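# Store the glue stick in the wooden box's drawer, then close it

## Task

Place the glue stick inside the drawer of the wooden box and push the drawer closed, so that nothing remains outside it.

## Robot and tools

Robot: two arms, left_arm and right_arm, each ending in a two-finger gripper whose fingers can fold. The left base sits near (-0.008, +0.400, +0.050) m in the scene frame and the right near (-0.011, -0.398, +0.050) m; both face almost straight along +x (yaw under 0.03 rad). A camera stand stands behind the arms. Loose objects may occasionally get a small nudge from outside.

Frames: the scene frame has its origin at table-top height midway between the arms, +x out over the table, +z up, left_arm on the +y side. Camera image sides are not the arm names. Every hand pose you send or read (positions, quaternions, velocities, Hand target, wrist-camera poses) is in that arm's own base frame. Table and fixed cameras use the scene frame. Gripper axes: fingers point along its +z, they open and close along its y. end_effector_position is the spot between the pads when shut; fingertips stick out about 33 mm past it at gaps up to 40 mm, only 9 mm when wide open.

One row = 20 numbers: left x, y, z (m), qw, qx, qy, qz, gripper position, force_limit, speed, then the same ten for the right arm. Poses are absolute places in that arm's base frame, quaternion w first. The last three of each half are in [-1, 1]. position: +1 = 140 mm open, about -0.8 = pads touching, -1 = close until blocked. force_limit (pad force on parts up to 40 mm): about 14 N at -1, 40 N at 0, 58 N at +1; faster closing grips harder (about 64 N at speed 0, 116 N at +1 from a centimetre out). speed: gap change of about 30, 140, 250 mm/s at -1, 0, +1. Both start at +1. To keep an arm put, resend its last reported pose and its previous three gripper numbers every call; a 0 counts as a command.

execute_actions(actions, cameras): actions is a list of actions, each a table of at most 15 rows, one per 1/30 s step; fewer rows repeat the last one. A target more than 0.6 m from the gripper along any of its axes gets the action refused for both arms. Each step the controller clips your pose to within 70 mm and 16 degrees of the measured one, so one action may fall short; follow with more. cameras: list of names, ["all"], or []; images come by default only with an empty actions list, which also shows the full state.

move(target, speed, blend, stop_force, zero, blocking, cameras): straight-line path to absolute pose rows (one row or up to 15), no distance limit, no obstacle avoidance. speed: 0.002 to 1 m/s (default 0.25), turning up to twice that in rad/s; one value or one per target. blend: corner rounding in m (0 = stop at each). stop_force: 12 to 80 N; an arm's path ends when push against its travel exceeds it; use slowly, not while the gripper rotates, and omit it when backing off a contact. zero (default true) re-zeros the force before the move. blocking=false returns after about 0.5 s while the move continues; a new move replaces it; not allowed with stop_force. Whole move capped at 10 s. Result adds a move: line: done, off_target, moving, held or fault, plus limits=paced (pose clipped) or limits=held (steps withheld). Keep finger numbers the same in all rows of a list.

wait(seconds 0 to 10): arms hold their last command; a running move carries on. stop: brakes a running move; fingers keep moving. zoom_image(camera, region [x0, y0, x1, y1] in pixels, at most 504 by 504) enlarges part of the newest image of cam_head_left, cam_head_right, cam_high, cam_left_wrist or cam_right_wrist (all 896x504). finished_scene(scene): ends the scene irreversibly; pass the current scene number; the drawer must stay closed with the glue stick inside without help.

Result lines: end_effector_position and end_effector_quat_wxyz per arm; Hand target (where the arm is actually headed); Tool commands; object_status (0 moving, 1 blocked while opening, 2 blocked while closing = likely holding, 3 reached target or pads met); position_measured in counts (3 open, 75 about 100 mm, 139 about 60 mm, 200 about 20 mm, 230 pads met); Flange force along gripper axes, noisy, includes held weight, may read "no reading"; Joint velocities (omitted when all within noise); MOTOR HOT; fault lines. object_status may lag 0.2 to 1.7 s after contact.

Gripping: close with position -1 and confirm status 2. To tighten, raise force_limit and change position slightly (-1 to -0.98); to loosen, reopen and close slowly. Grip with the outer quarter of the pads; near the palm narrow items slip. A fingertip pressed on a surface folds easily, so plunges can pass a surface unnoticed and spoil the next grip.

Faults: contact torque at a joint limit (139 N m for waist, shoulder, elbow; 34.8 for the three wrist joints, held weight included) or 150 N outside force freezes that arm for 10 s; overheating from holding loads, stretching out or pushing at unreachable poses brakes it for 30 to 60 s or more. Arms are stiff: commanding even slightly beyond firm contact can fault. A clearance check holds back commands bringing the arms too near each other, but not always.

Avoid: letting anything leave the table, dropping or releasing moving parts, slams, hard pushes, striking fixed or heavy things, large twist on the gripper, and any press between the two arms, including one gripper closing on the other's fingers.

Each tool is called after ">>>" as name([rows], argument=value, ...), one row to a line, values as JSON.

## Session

>>> execute_actions(actions=[])

>>> zoom_image(camera="cam_high", region=[300, 180, 560, 400])

Scene clock: 0.00 s.
left_arm: end_effector_position=(+0.4151, -0.2951, +0.2356) position_measured=3 object_status=3 end_effector_quat_wxyz=(+0.571, +0.326, -0.671, +0.341) | right_arm: end_effector_position=(+0.3180, -0.1147, +0.3175) position_measured=3 object_status=3 end_effector_quat_wxyz=(-0.367, -0.375, +0.672, -0.522)
Joint positions: left_arm=[0.128 0.611 -0.213 0.939 -1.934 -1.072] | right_arm=[0.809 0.069 -0.634 0.751 -2.064 -1.462]
Joint velocities: within noise
Flange force (N): no reading
Hand target: left_arm +0.4151, -0.2951, +0.2356; +0.571, +0.326, -0.671, +0.341 | right_arm +0.3180, -0.1147, +0.3175; -0.367, -0.375, +0.672, -0.522
Tool commands: left_gripper/position=+1.0 left_gripper/force_limit=+1.0 left_gripper/speed=+1.0 right_gripper/position=+1.0 right_gripper/force_limit=+1.0 right_gripper/speed=+1.0

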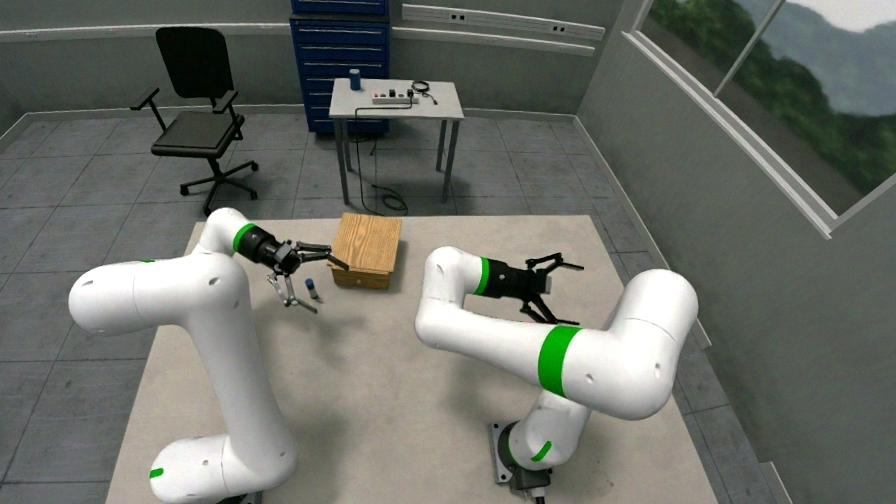

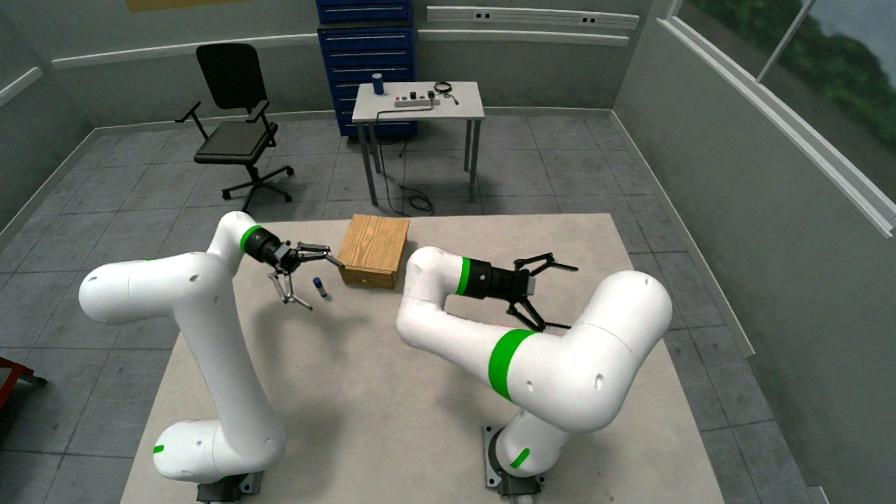

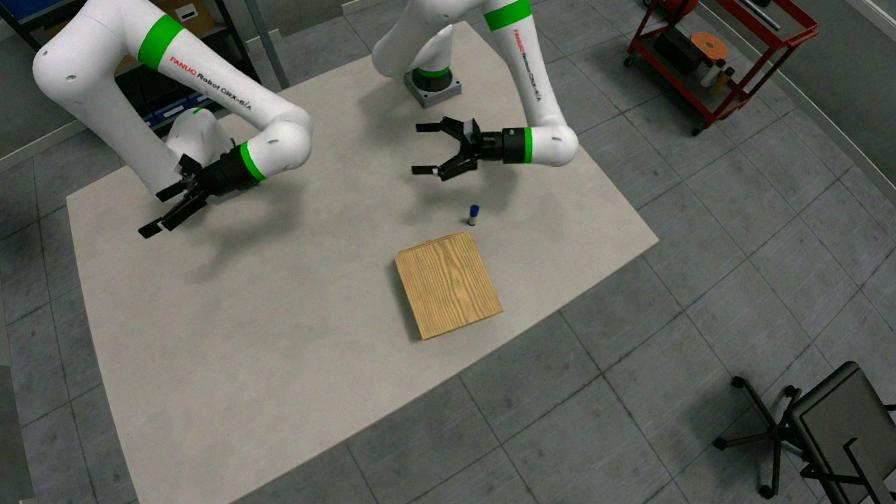

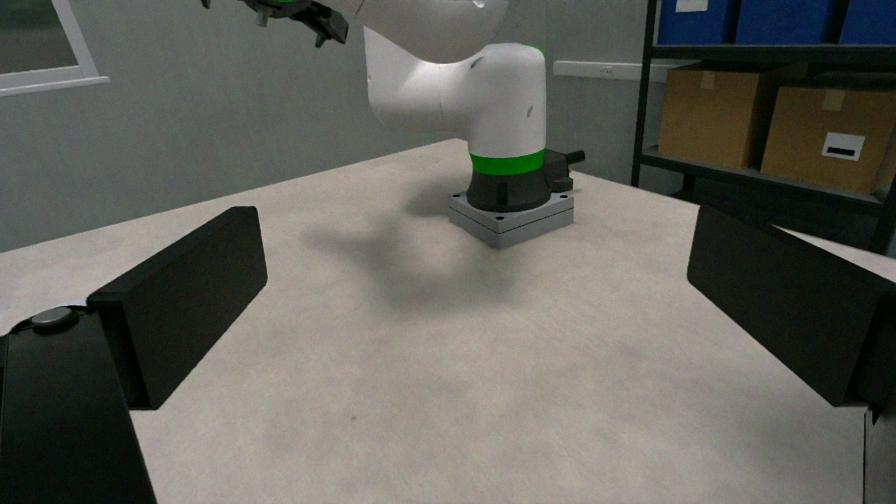

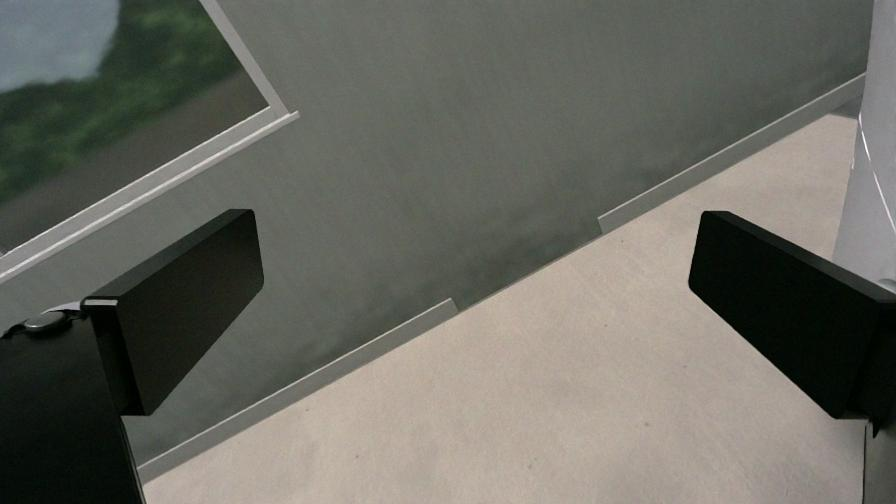

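Scaled by 1.938 from the camera's 896x504 image, which has a finer 1280x720 frame.

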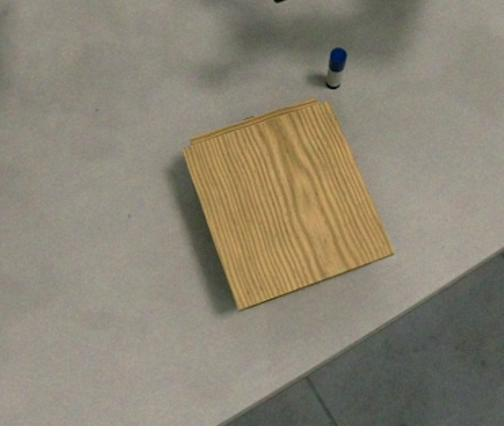

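>>> move(target=[0.40,-0.23,0.25,0,0.924,0,0.383,1,1,1,0.354,0.165,0.22,0,0.924,0,0.383,1,1,1], speed=0.35, cameras=["all"])

Scene clock: 4.97 s.
left_arm: end_effector_position=(+0.4000, -0.2300, +0.2500) position_measured=3 object_status=3 end_effector_quat_wxyz=(+0.000, +0.924, +0.000, +0.383) | right_arm: end_effector_position=(+0.3540, +0.1650, +0.2200) position_measured=3 object_status=3 end_effector_quat_wxyz=(+0.000, +0.924, +0.000, +0.383)
Joint positions: left_arm=[-0.565 -0.464 -0.439 -0.484 -0.952 2.288] | right_arm=[1.497 -0.711 -0.981 0.813 -1.33 -0.143]
Flange force (N): left_arm=[-3.6 -6.0 -1.4] | right_arm=no reading
Hand target: left_arm +0.4000, -0.2300, +0.2500; +0.000, +0.924, +0.000, +0.383 | right_arm +0.3540, +0.1650, +0.2200; +0.000, +0.924, +0.000, +0.383
Off the commanded pose: left_arm 0.000 m, 0 deg | right_arm 0.000 m, 0 deg.
move: done

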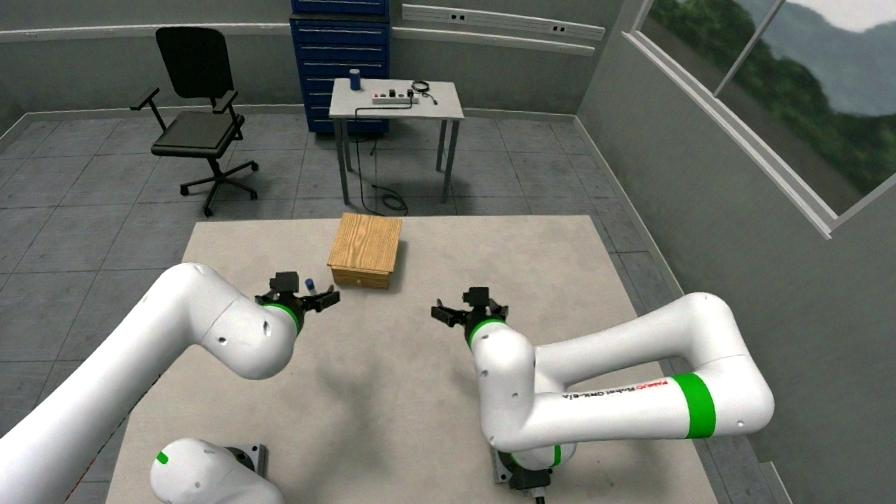

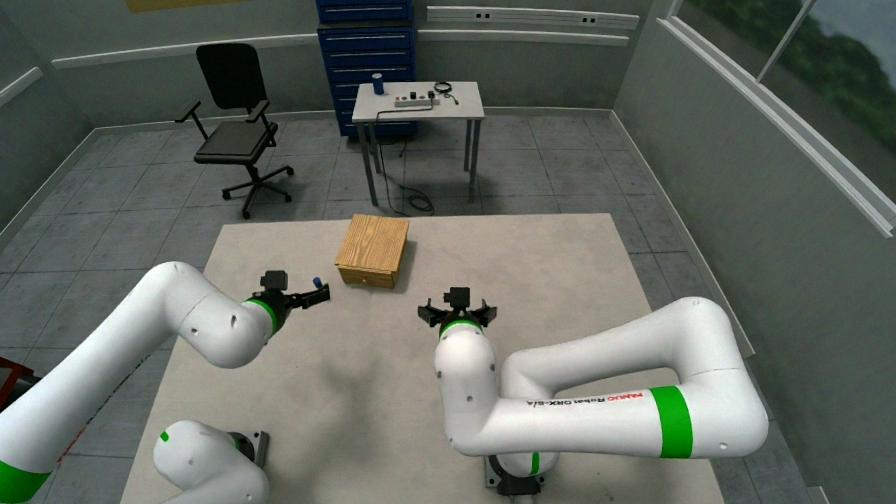

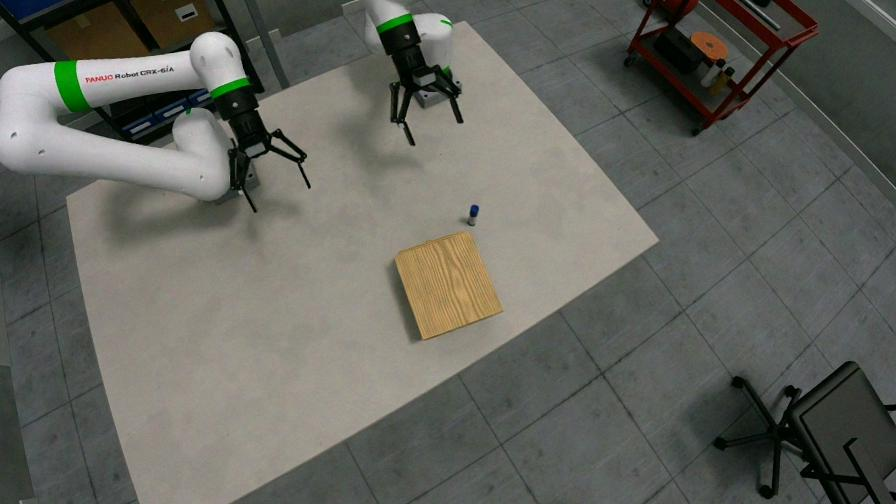

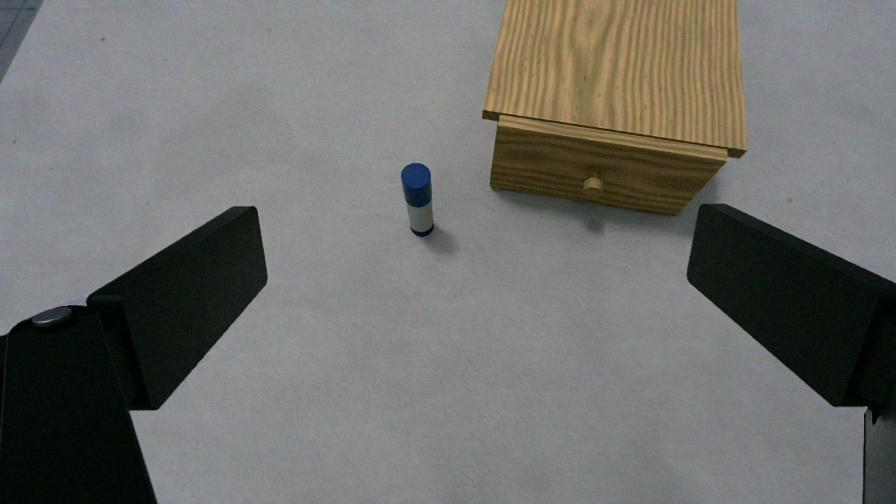

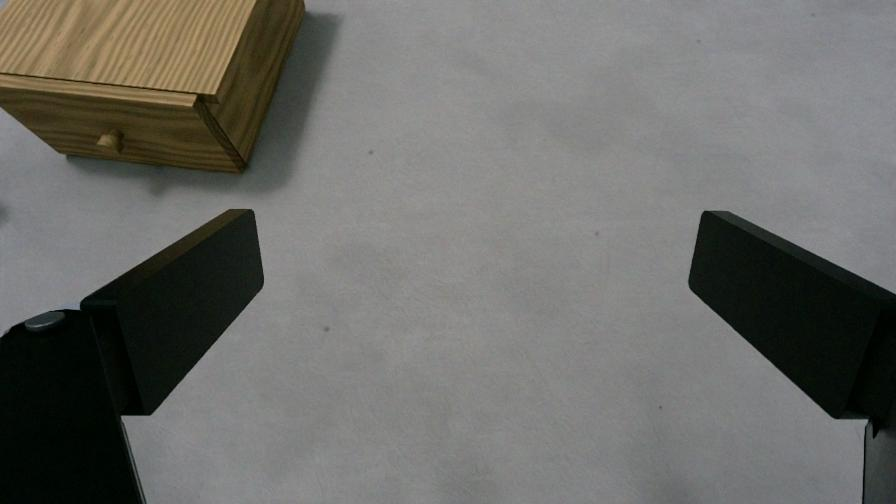

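>>> move([
  [0.38,-0.08,0.25,0,0.924,0,0.383,0.15,1,0,0.38,0.22,0.20,0,0.924,0,0.383,0,1,0],
  [0.38,-0.08,0.25,0,0.924,0,0.383,0.15,1,0,0.4655,0.493,0.0465,0.0307,0.818,-0.0438,0.5728,0,1,0],
], speed=0.25, blend=[0.03,0], cameras=["all"])

Scene clock: 8.23 s.
left_arm: end_effector_position=(+0.3800, -0.0800, +0.2500) position_measured=110 object_status=3 end_effector_quat_wxyz=(+0.000, +0.924, +0.000, +0.383) | right_arm: end_effector_position=(+0.4654, +0.4931, +0.0465) position_measured=129 object_status=3 end_effector_quat_wxyz=(+0.031, +0.818, -0.044, +0.573)
Joint positions: left_arm=[0.39 -0.963 -0.87 0.339 -0.944 1.084] | right_arm=[1.332 0.661 -0.492 1.543 -1.2 -1.124]
Flange force (N): left_arm=no reading | right_arm=[7.1 5.5 4.2]
Hand target: left_arm +0.3800, -0.0800, +0.2500; +0.000, +0.924, +0.000, +0.383 | right_arm +0.4655, +0.4930, +0.0465; +0.031, +0.818, -0.044, +0.573
Off the commanded pose: left_arm 0.000 m, 0 deg | right_arm 0.000 m, 0 deg.
move: done

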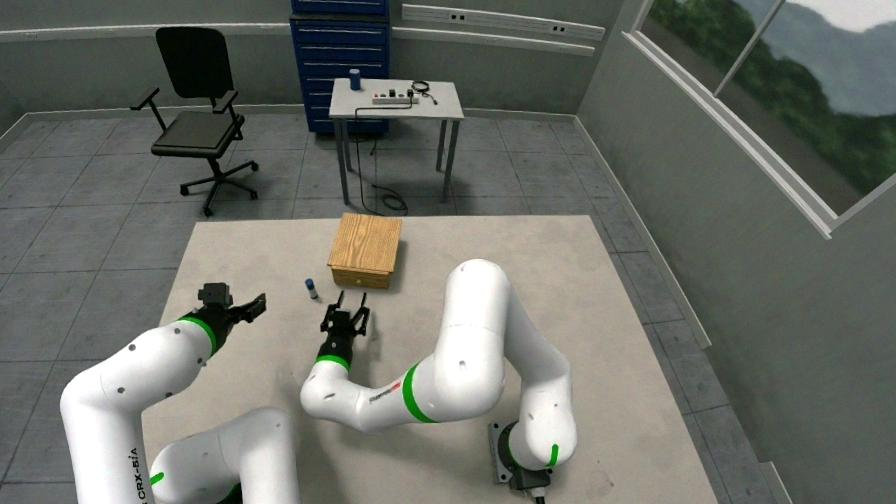

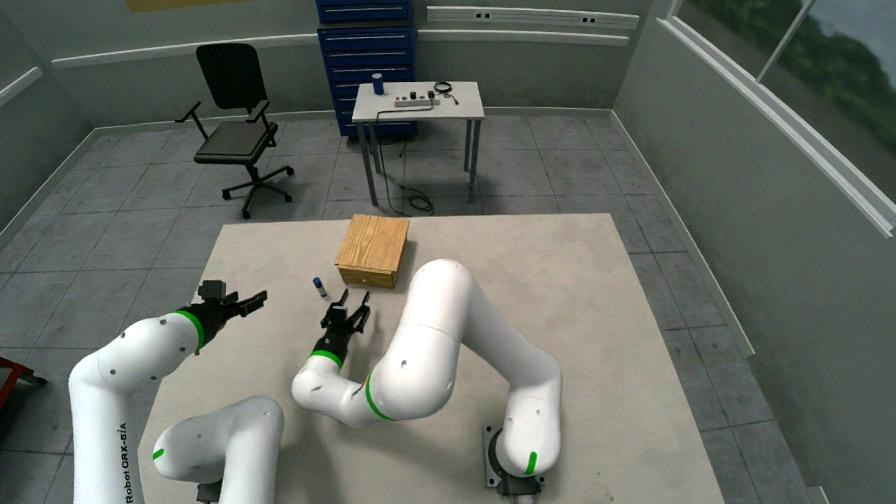

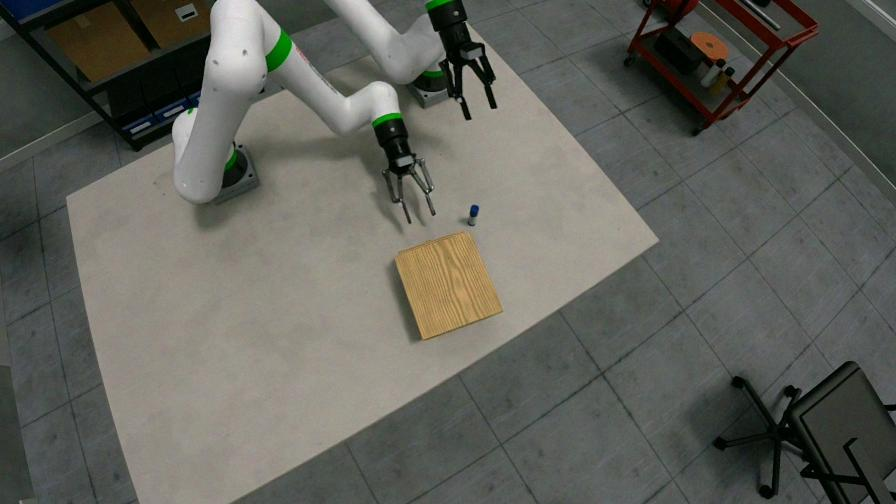

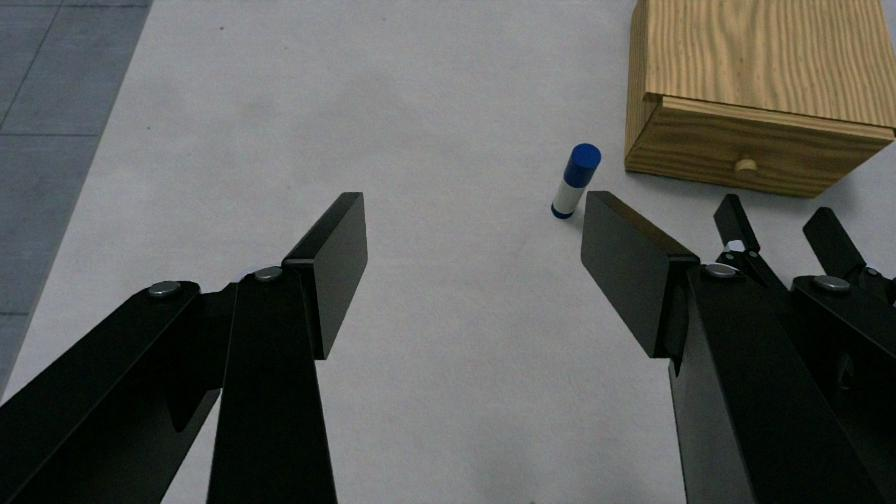

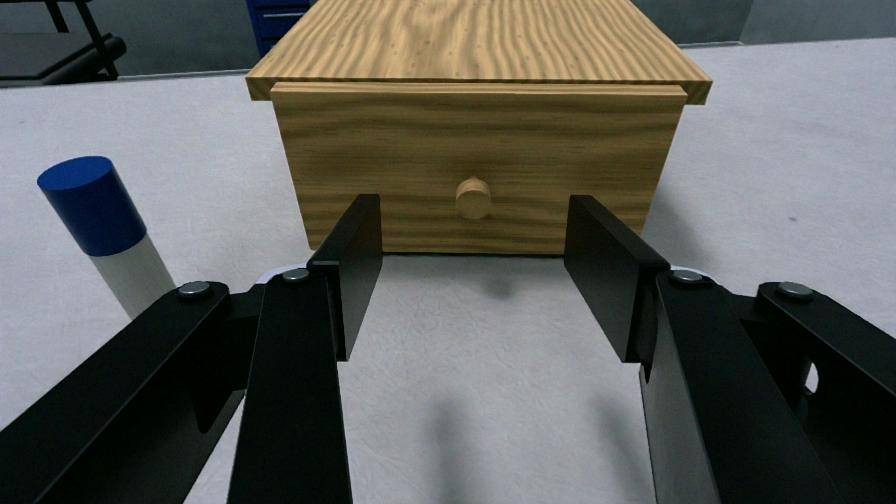

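>>> move(target=[0.38,-0.08,0.25,0,0.924,0,0.383,0.15,1,0,0.5407,0.4818,0.0138,0.0373,0.8175,-0.0532,0.5724,0,-0.1,-1], speed=0.12, cameras=["cam_right_wrist"])

Scene clock: 9.70 s.
left_arm: end_effector_position=(+0.3800, -0.0800, +0.2500) position_measured=110 object_status=3 end_effector_quat_wxyz=(+0.000, +0.924, +0.000, +0.383) | right_arm: end_effector_position=(+0.5407, +0.4818, +0.0138) position_measured=129 object_status=3 end_effector_quat_wxyz=(+0.037, +0.817, -0.053, +0.572)
Joint positions: left_arm=[0.39 -0.963 -0.87 0.339 -0.944 1.084] | right_arm=[1.167 0.755 -0.423 1.685 -1.145 -1.154]
Flange force (N): left_arm=no reading | right_arm=[6.6 5.9 -0.4]
Hand target: left_arm +0.3800, -0.0800, +0.2500; +0.000, +0.924, +0.000, +0.383 | right_arm +0.5407, +0.4818, +0.0138; +0.037, +0.817, -0.053, +0.572
Off the commanded pose: left_arm 0.000 m, 0 deg | right_arm 0.000 m, 0 deg.
move: done
Images, in order (width x height): cam_right_wrist 896x504.

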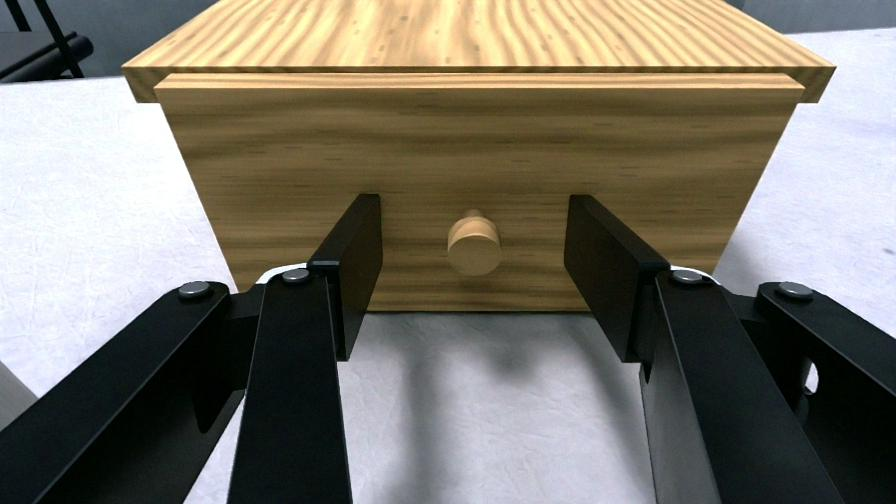

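>>> move(target=[0.38,-0.08,0.25,0,0.924,0,0.383,0.15,1,0,0.5407,0.4818,0.0138,0.0373,0.8175,-0.0532,0.5724,-1,-0.1,-1], cameras=["cam_right_wrist"])

>>> move(target=[0.38,-0.08,0.25,0,0.924,0,0.383,0.15,1,0,0.4128,0.4985,0.0138,0.0373,0.8175,-0.0532,0.5724,-1,-0.1,-1], speed=0.06, stop_force=25, cameras=["all"])

Scene clock: 11.70 s.
left_arm: end_effector_position=(+0.3800, -0.0800, +0.2500) position_measured=110 object_status=3 end_effector_quat_wxyz=(+0.000, +0.924, +0.000, +0.383) | right_arm: end_effector_position=(+0.5407, +0.4818, +0.0138) position_measured=205 object_status=2 end_effector_quat_wxyz=(+0.037, +0.817, -0.053, +0.572)
Joint positions: left_arm=[0.39 -0.963 -0.87 0.339 -0.944 1.084] | right_arm=[1.167 0.755 -0.423 1.685 -1.145 -1.154]
Flange force (N): left_arm=no reading | right_arm=[5.8 1.4 -3.6]
Hand target: left_arm +0.3800, -0.0800, +0.2500; +0.000, +0.924, +0.000, +0.383 | right_arm +0.5407, +0.4818, +0.0138; +0.037, +0.817, -0.053, +0.572
Off the commanded pose: left_arm 0.000 m, 0 deg | right_arm 0.000 m, 0 deg.
move: done
Images, in order (width x height): cam_right_wrist 896x504.

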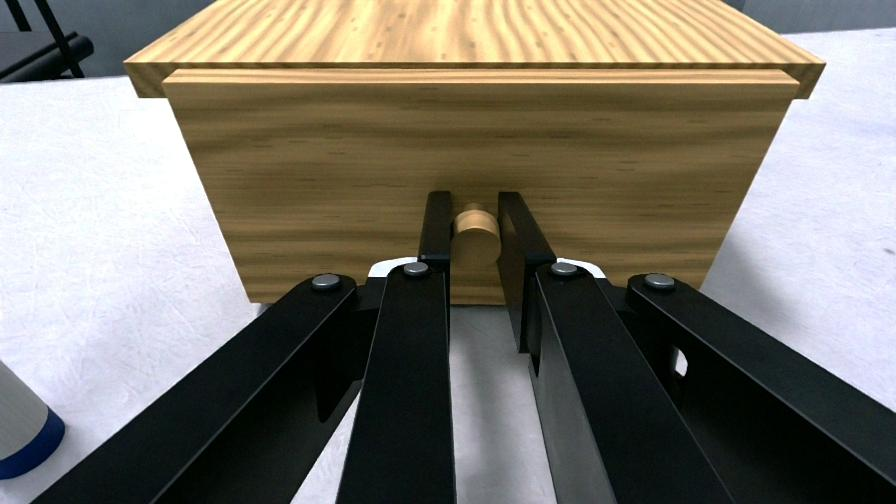

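Scene clock: 14.73 s.
left_arm: end_effector_position=(+0.3800, -0.0800, +0.2500) position_measured=110 object_status=3 end_effector_quat_wxyz=(+0.000, +0.924, +0.000, +0.383) | right_arm: end_effector_position=(+0.4182, +0.4978, +0.0138) position_measured=205 object_status=2 end_effector_quat_wxyz=(+0.037, +0.817, -0.053, +0.572)
Joint positions: left_arm=[0.39 -0.963 -0.87 0.339 -0.944 1.084] | right_arm=[1.445 0.729 -0.475 1.437 -1.247 -1.182]
Flange force (N): left_arm=no reading | right_arm=[5.8 3.5 1.9]
Hand target: left_arm +0.3800, -0.0800, +0.2500; +0.000, +0.924, +0.000, +0.383 | right_arm +0.4182, +0.4978, +0.0138; +0.037, +0.817, -0.053, +0.572
Off the commanded pose: left_arm 0.000 m, 0 deg | right_arm 0.005 m, 0 deg.
move: held (right_arm; a check stopped the path); limits=held
pose unreachable (right arm): on one or more control steps of this call, first in action 0 (counted from 0), this arm could not follow its commanded pose, so it was not sent that pose on those steps. It may still have moved: this result reports where it is.
cause: moving toward the commanded pose would bring a part of the arm too close to another arm (a part of this arm just beyond joint 5 (wrist pitch) and a part of the left arm just beyond its joint 2 (shoulder), along the way the arms are being sent, or toward where that arm still pushes).

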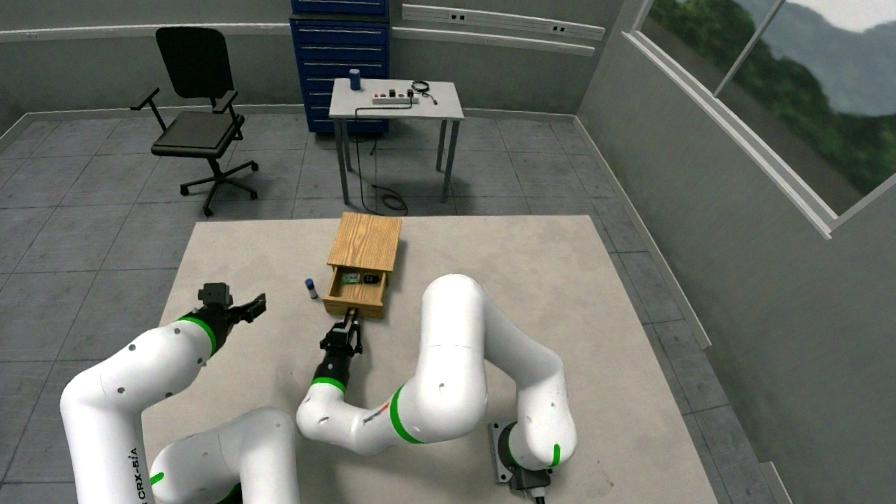

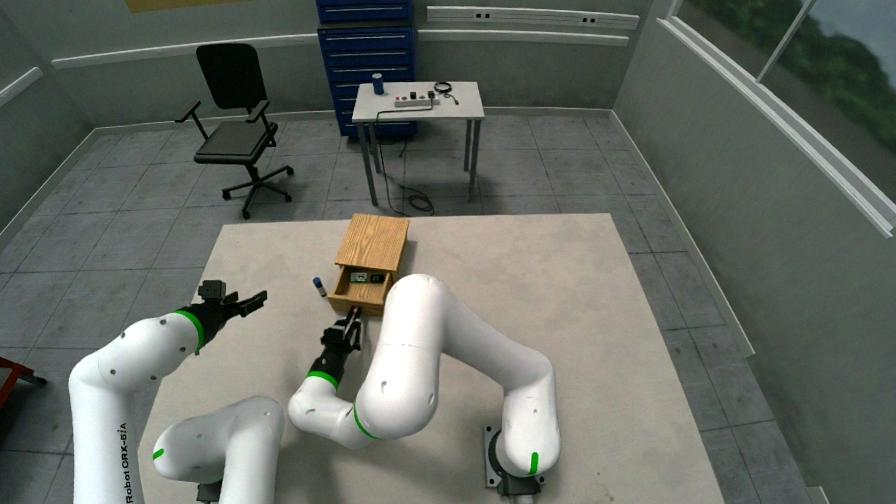

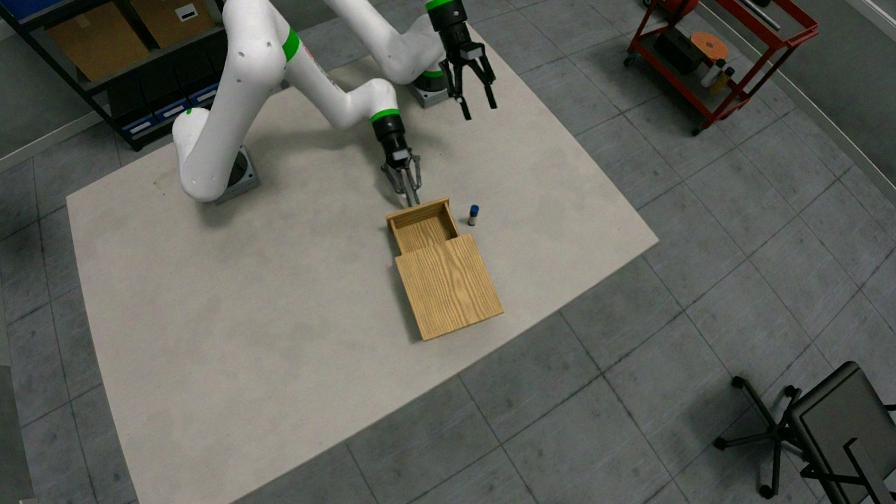

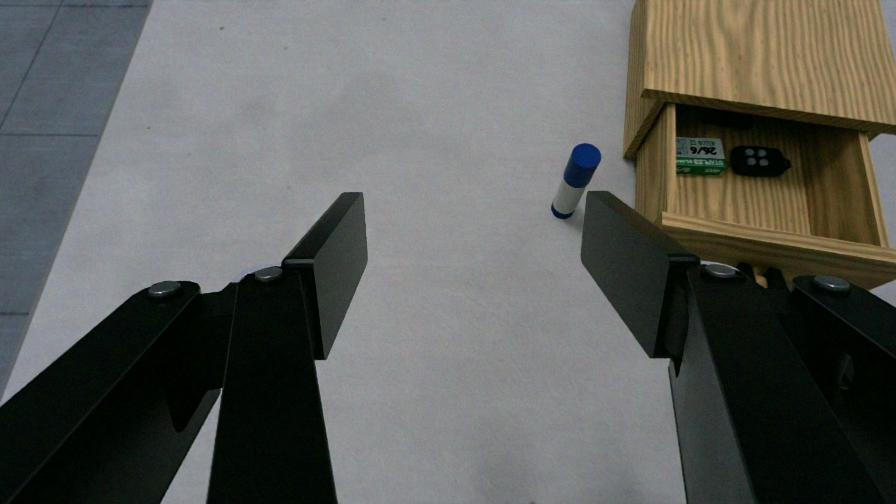

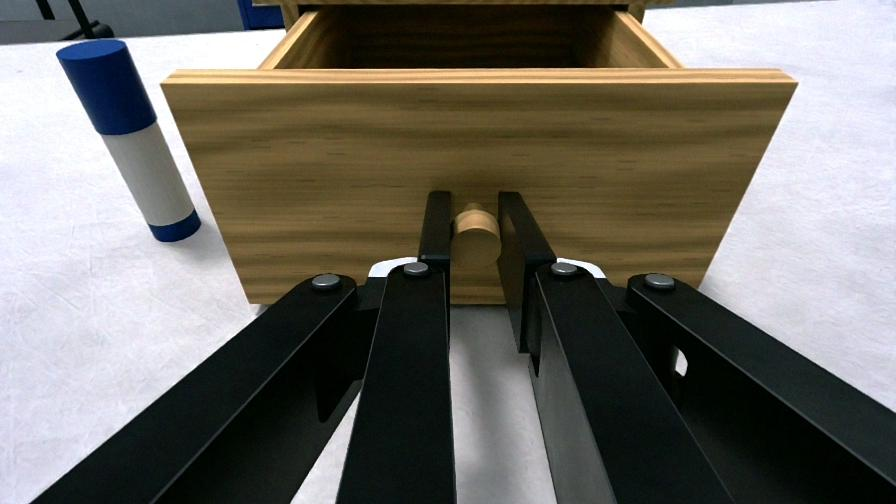

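>>> move([
  [0.38,-0.08,0.25,0,0.924,0,0.383,0.15,1,0,0.4182,0.4978,0.0138,0.0373,0.8175,-0.0532,0.5724,-0.2,-0.1,-1],
  [0.38,-0.08,0.25,0,0.924,0,0.383,0.15,1,0,0.4182,0.493,0.0738,0.0373,0.8175,-0.0532,0.5724,-0.2,-0.1,-1],
  [0.38,-0.08,0.25,0,0.924,0,0.383,0.15,1,0,0.38,0.20,0.20,0,0.924,0,0.383,-0.2,-0.1,-1],
], speed=[0.1,0.06,0.25], blend=[0,0.01,0], cameras=["all"])

Scene clock: 16.87 s.
left_arm: end_effector_position=(+0.3800, -0.0800, +0.2500) position_measured=110 object_status=3 end_effector_quat_wxyz=(+0.000, +0.924, +0.000, +0.383) | right_arm: end_effector_position=(+0.4183, +0.4977, +0.0170) position_measured=154 object_status=3 end_effector_quat_wxyz=(+0.037, +0.818, -0.053, +0.572)
Joint positions: left_arm=[0.39 -0.963 -0.87 0.339 -0.944 1.084] | right_arm=[1.445 0.722 -0.476 1.435 -1.247 -1.177]
Flange force (N): left_arm=no reading | right_arm=[7.2 4.6 2.2]
Hand target: left_arm +0.3800, -0.0800, +0.2500; +0.000, +0.924, +0.000, +0.383 | right_arm +0.4184, +0.4977, +0.0170; +0.037, +0.818, -0.053, +0.572
Off the commanded pose: left_arm 0.000 m, 0 deg | right_arm 0.352 m, 26 deg.
move: held (right_arm; a check stopped the path); path passed 1 of 3 targets; limits=held
pose unreachable (right arm): on one or more control steps of this call, first in action 0 (counted from 0), this arm could not follow its commanded pose, so it was not sent that pose on those steps. It may still have moved: this result reports where it is.
cause: moving toward the commanded pose would bring a part of the arm too close to another arm (a part of this arm just beyond joint 5 (wrist pitch) and a part of the left arm just beyond its joint 2 (shoulder), along the way the arms are being sent, or toward where that arm still pushes).

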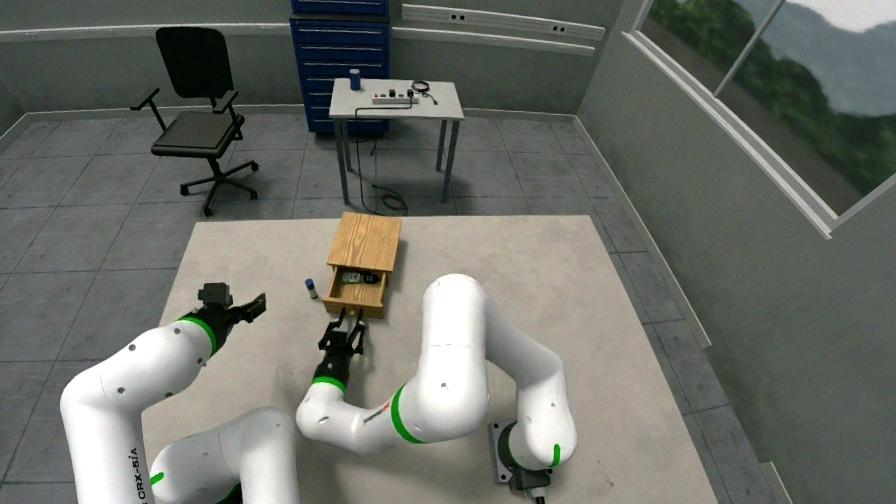

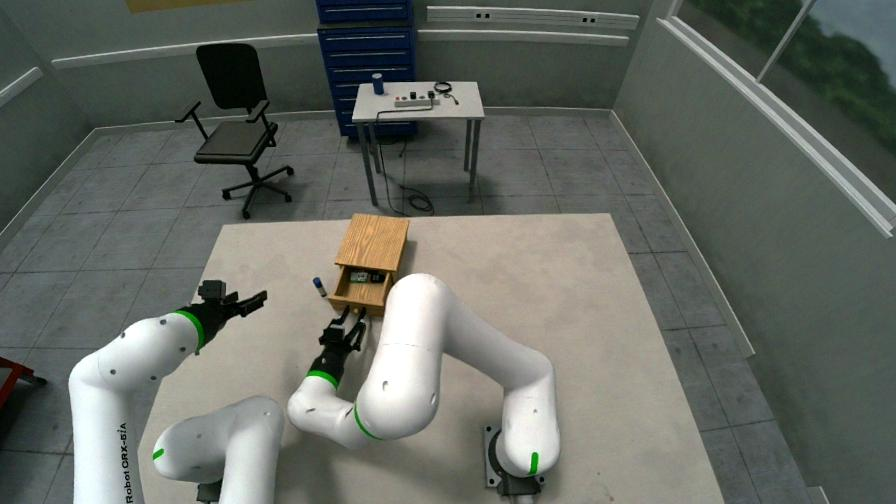

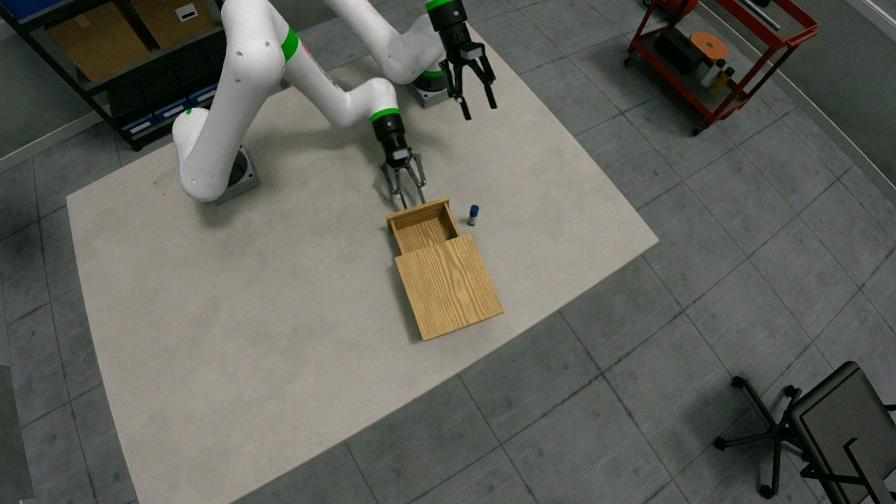

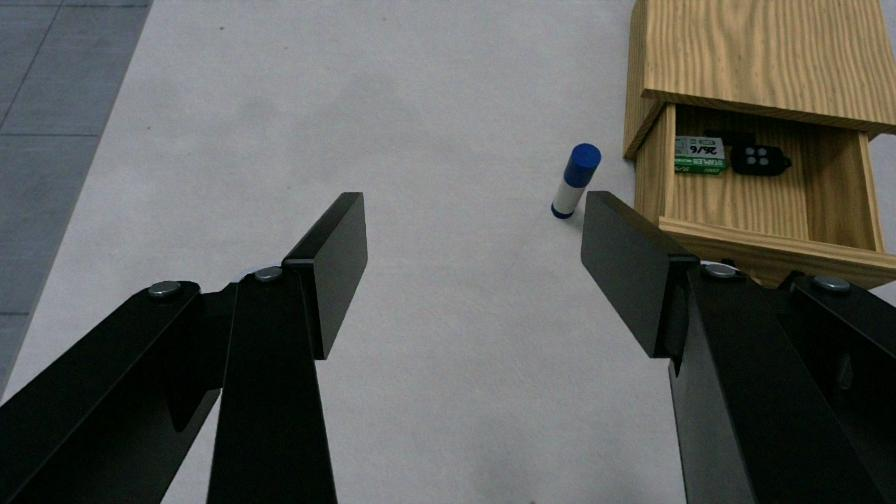

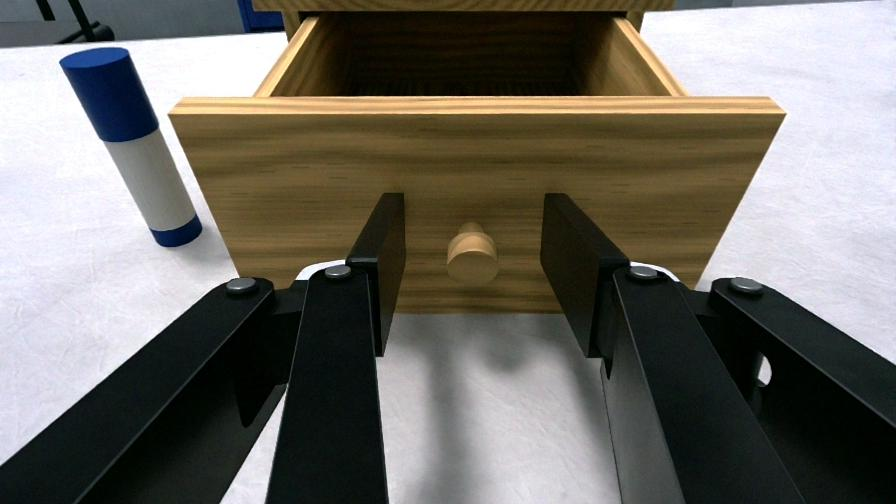

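>>> move([
  [0.38,-0.08,0.25,0,0.924,0,0.383,0.15,1,0,0.415,0.487,0.0190,0,0.8192,0,0.5736,-0.2,-0.1,-1],
  [0.38,-0.08,0.25,0,0.924,0,0.383,0.15,1,0,0.41,0.48,0.0738,0,0.8192,0,0.5736,-0.2,-0.1,-1],
  [0.38,-0.08,0.25,0,0.924,0,0.383,0.15,1,0,0.38,0.20,0.20,0,0.924,0,0.383,-0.2,-0.1,-1],
], speed=[0.06,0.08,0.25], blend=[0.005,0.01,0], cameras=["all"])

Scene clock: 20.83 s.
left_arm: end_effector_position=(+0.3800, -0.0800, +0.2500) position_measured=110 object_status=3 end_effector_quat_wxyz=(+0.000, +0.924, +0.000, +0.383) | right_arm: end_effector_position=(+0.3800, +0.2000, +0.2000) position_measured=154 object_status=3 end_effector_quat_wxyz=(+0.000, +0.924, +0.000, +0.383)
Joint positions: left_arm=[0.39 -0.963 -0.87 0.339 -0.944 1.084] | right_arm=[1.364 -0.541 -0.96 0.868 -1.137 -0.172]
Flange force (N): left_arm=no reading | right_arm=[6.5 1.3 4.4]
Hand target: left_arm +0.3800, -0.0800, +0.2500; +0.000, +0.924, +0.000, +0.383 | right_arm +0.3800, +0.2000, +0.2000; +0.000, +0.924, +0.000, +0.383
Off the commanded pose: left_arm 0.000 m, 0 deg | right_arm 0.000 m, 0 deg.
move: done

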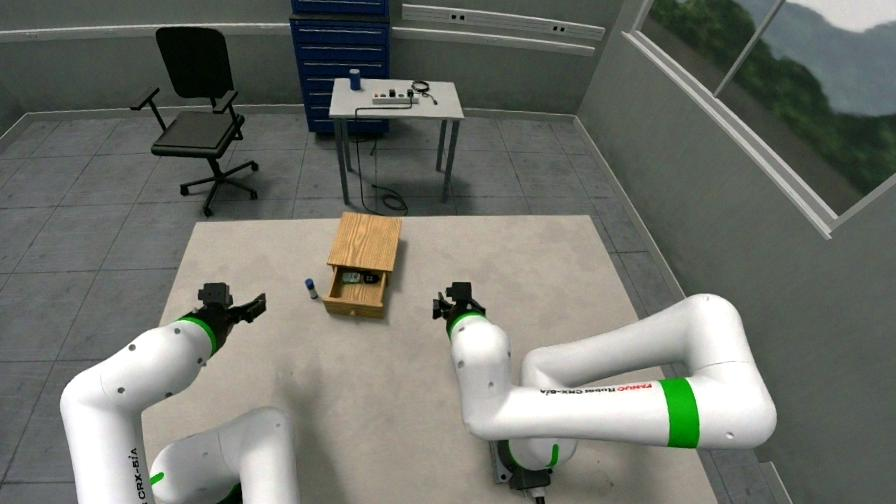

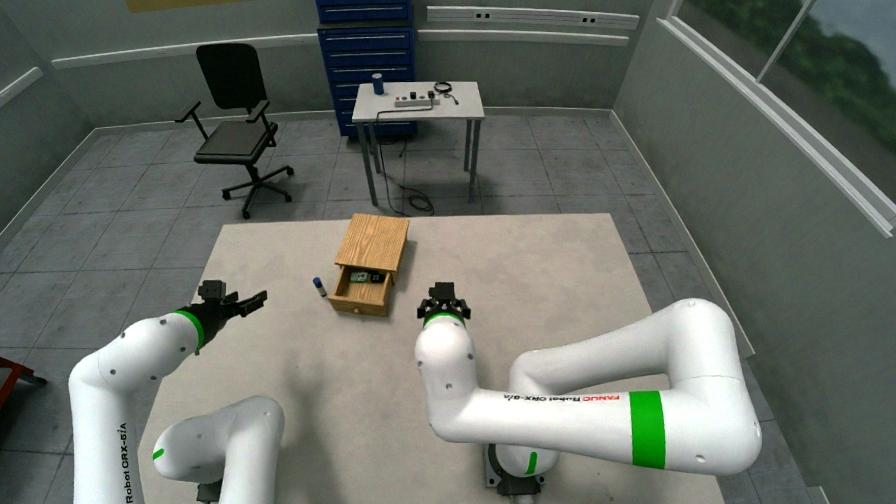

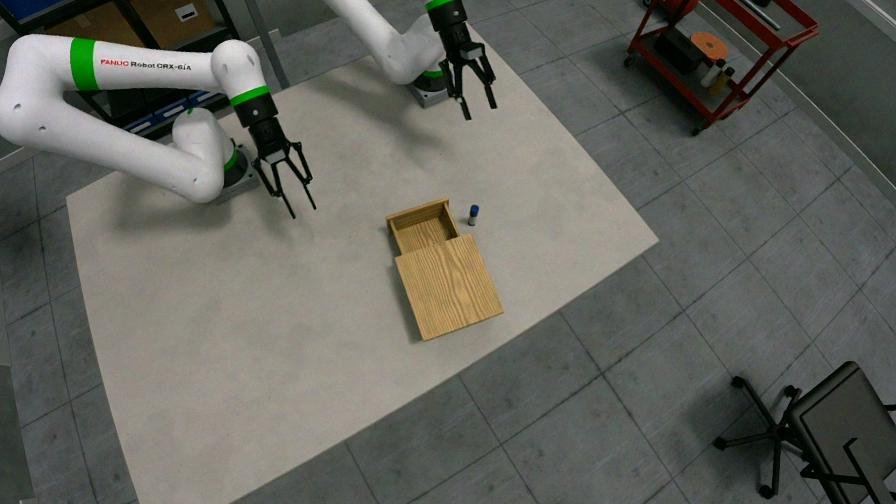

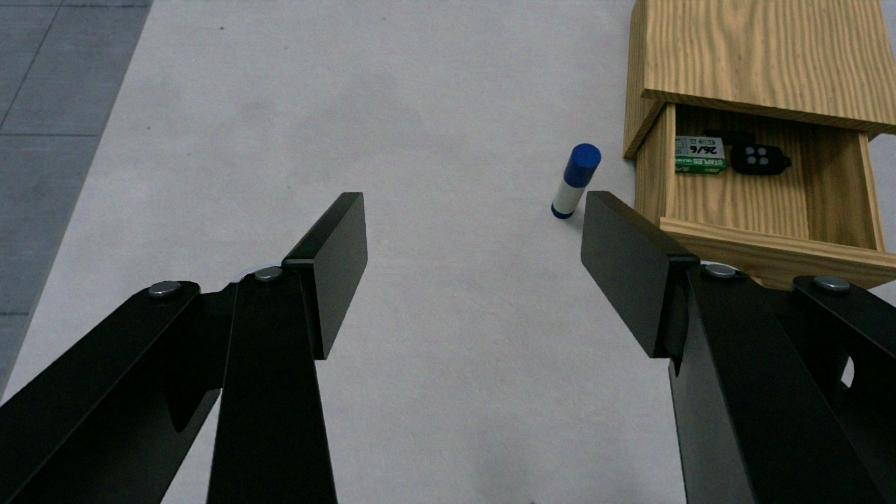

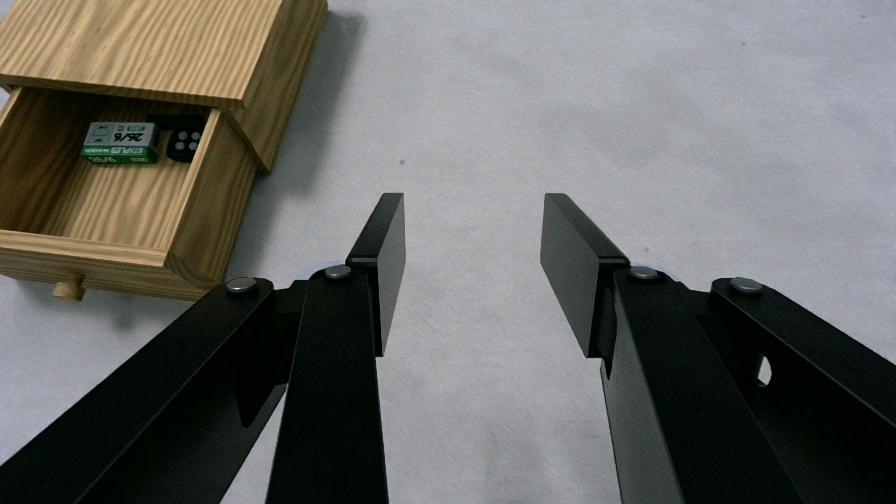

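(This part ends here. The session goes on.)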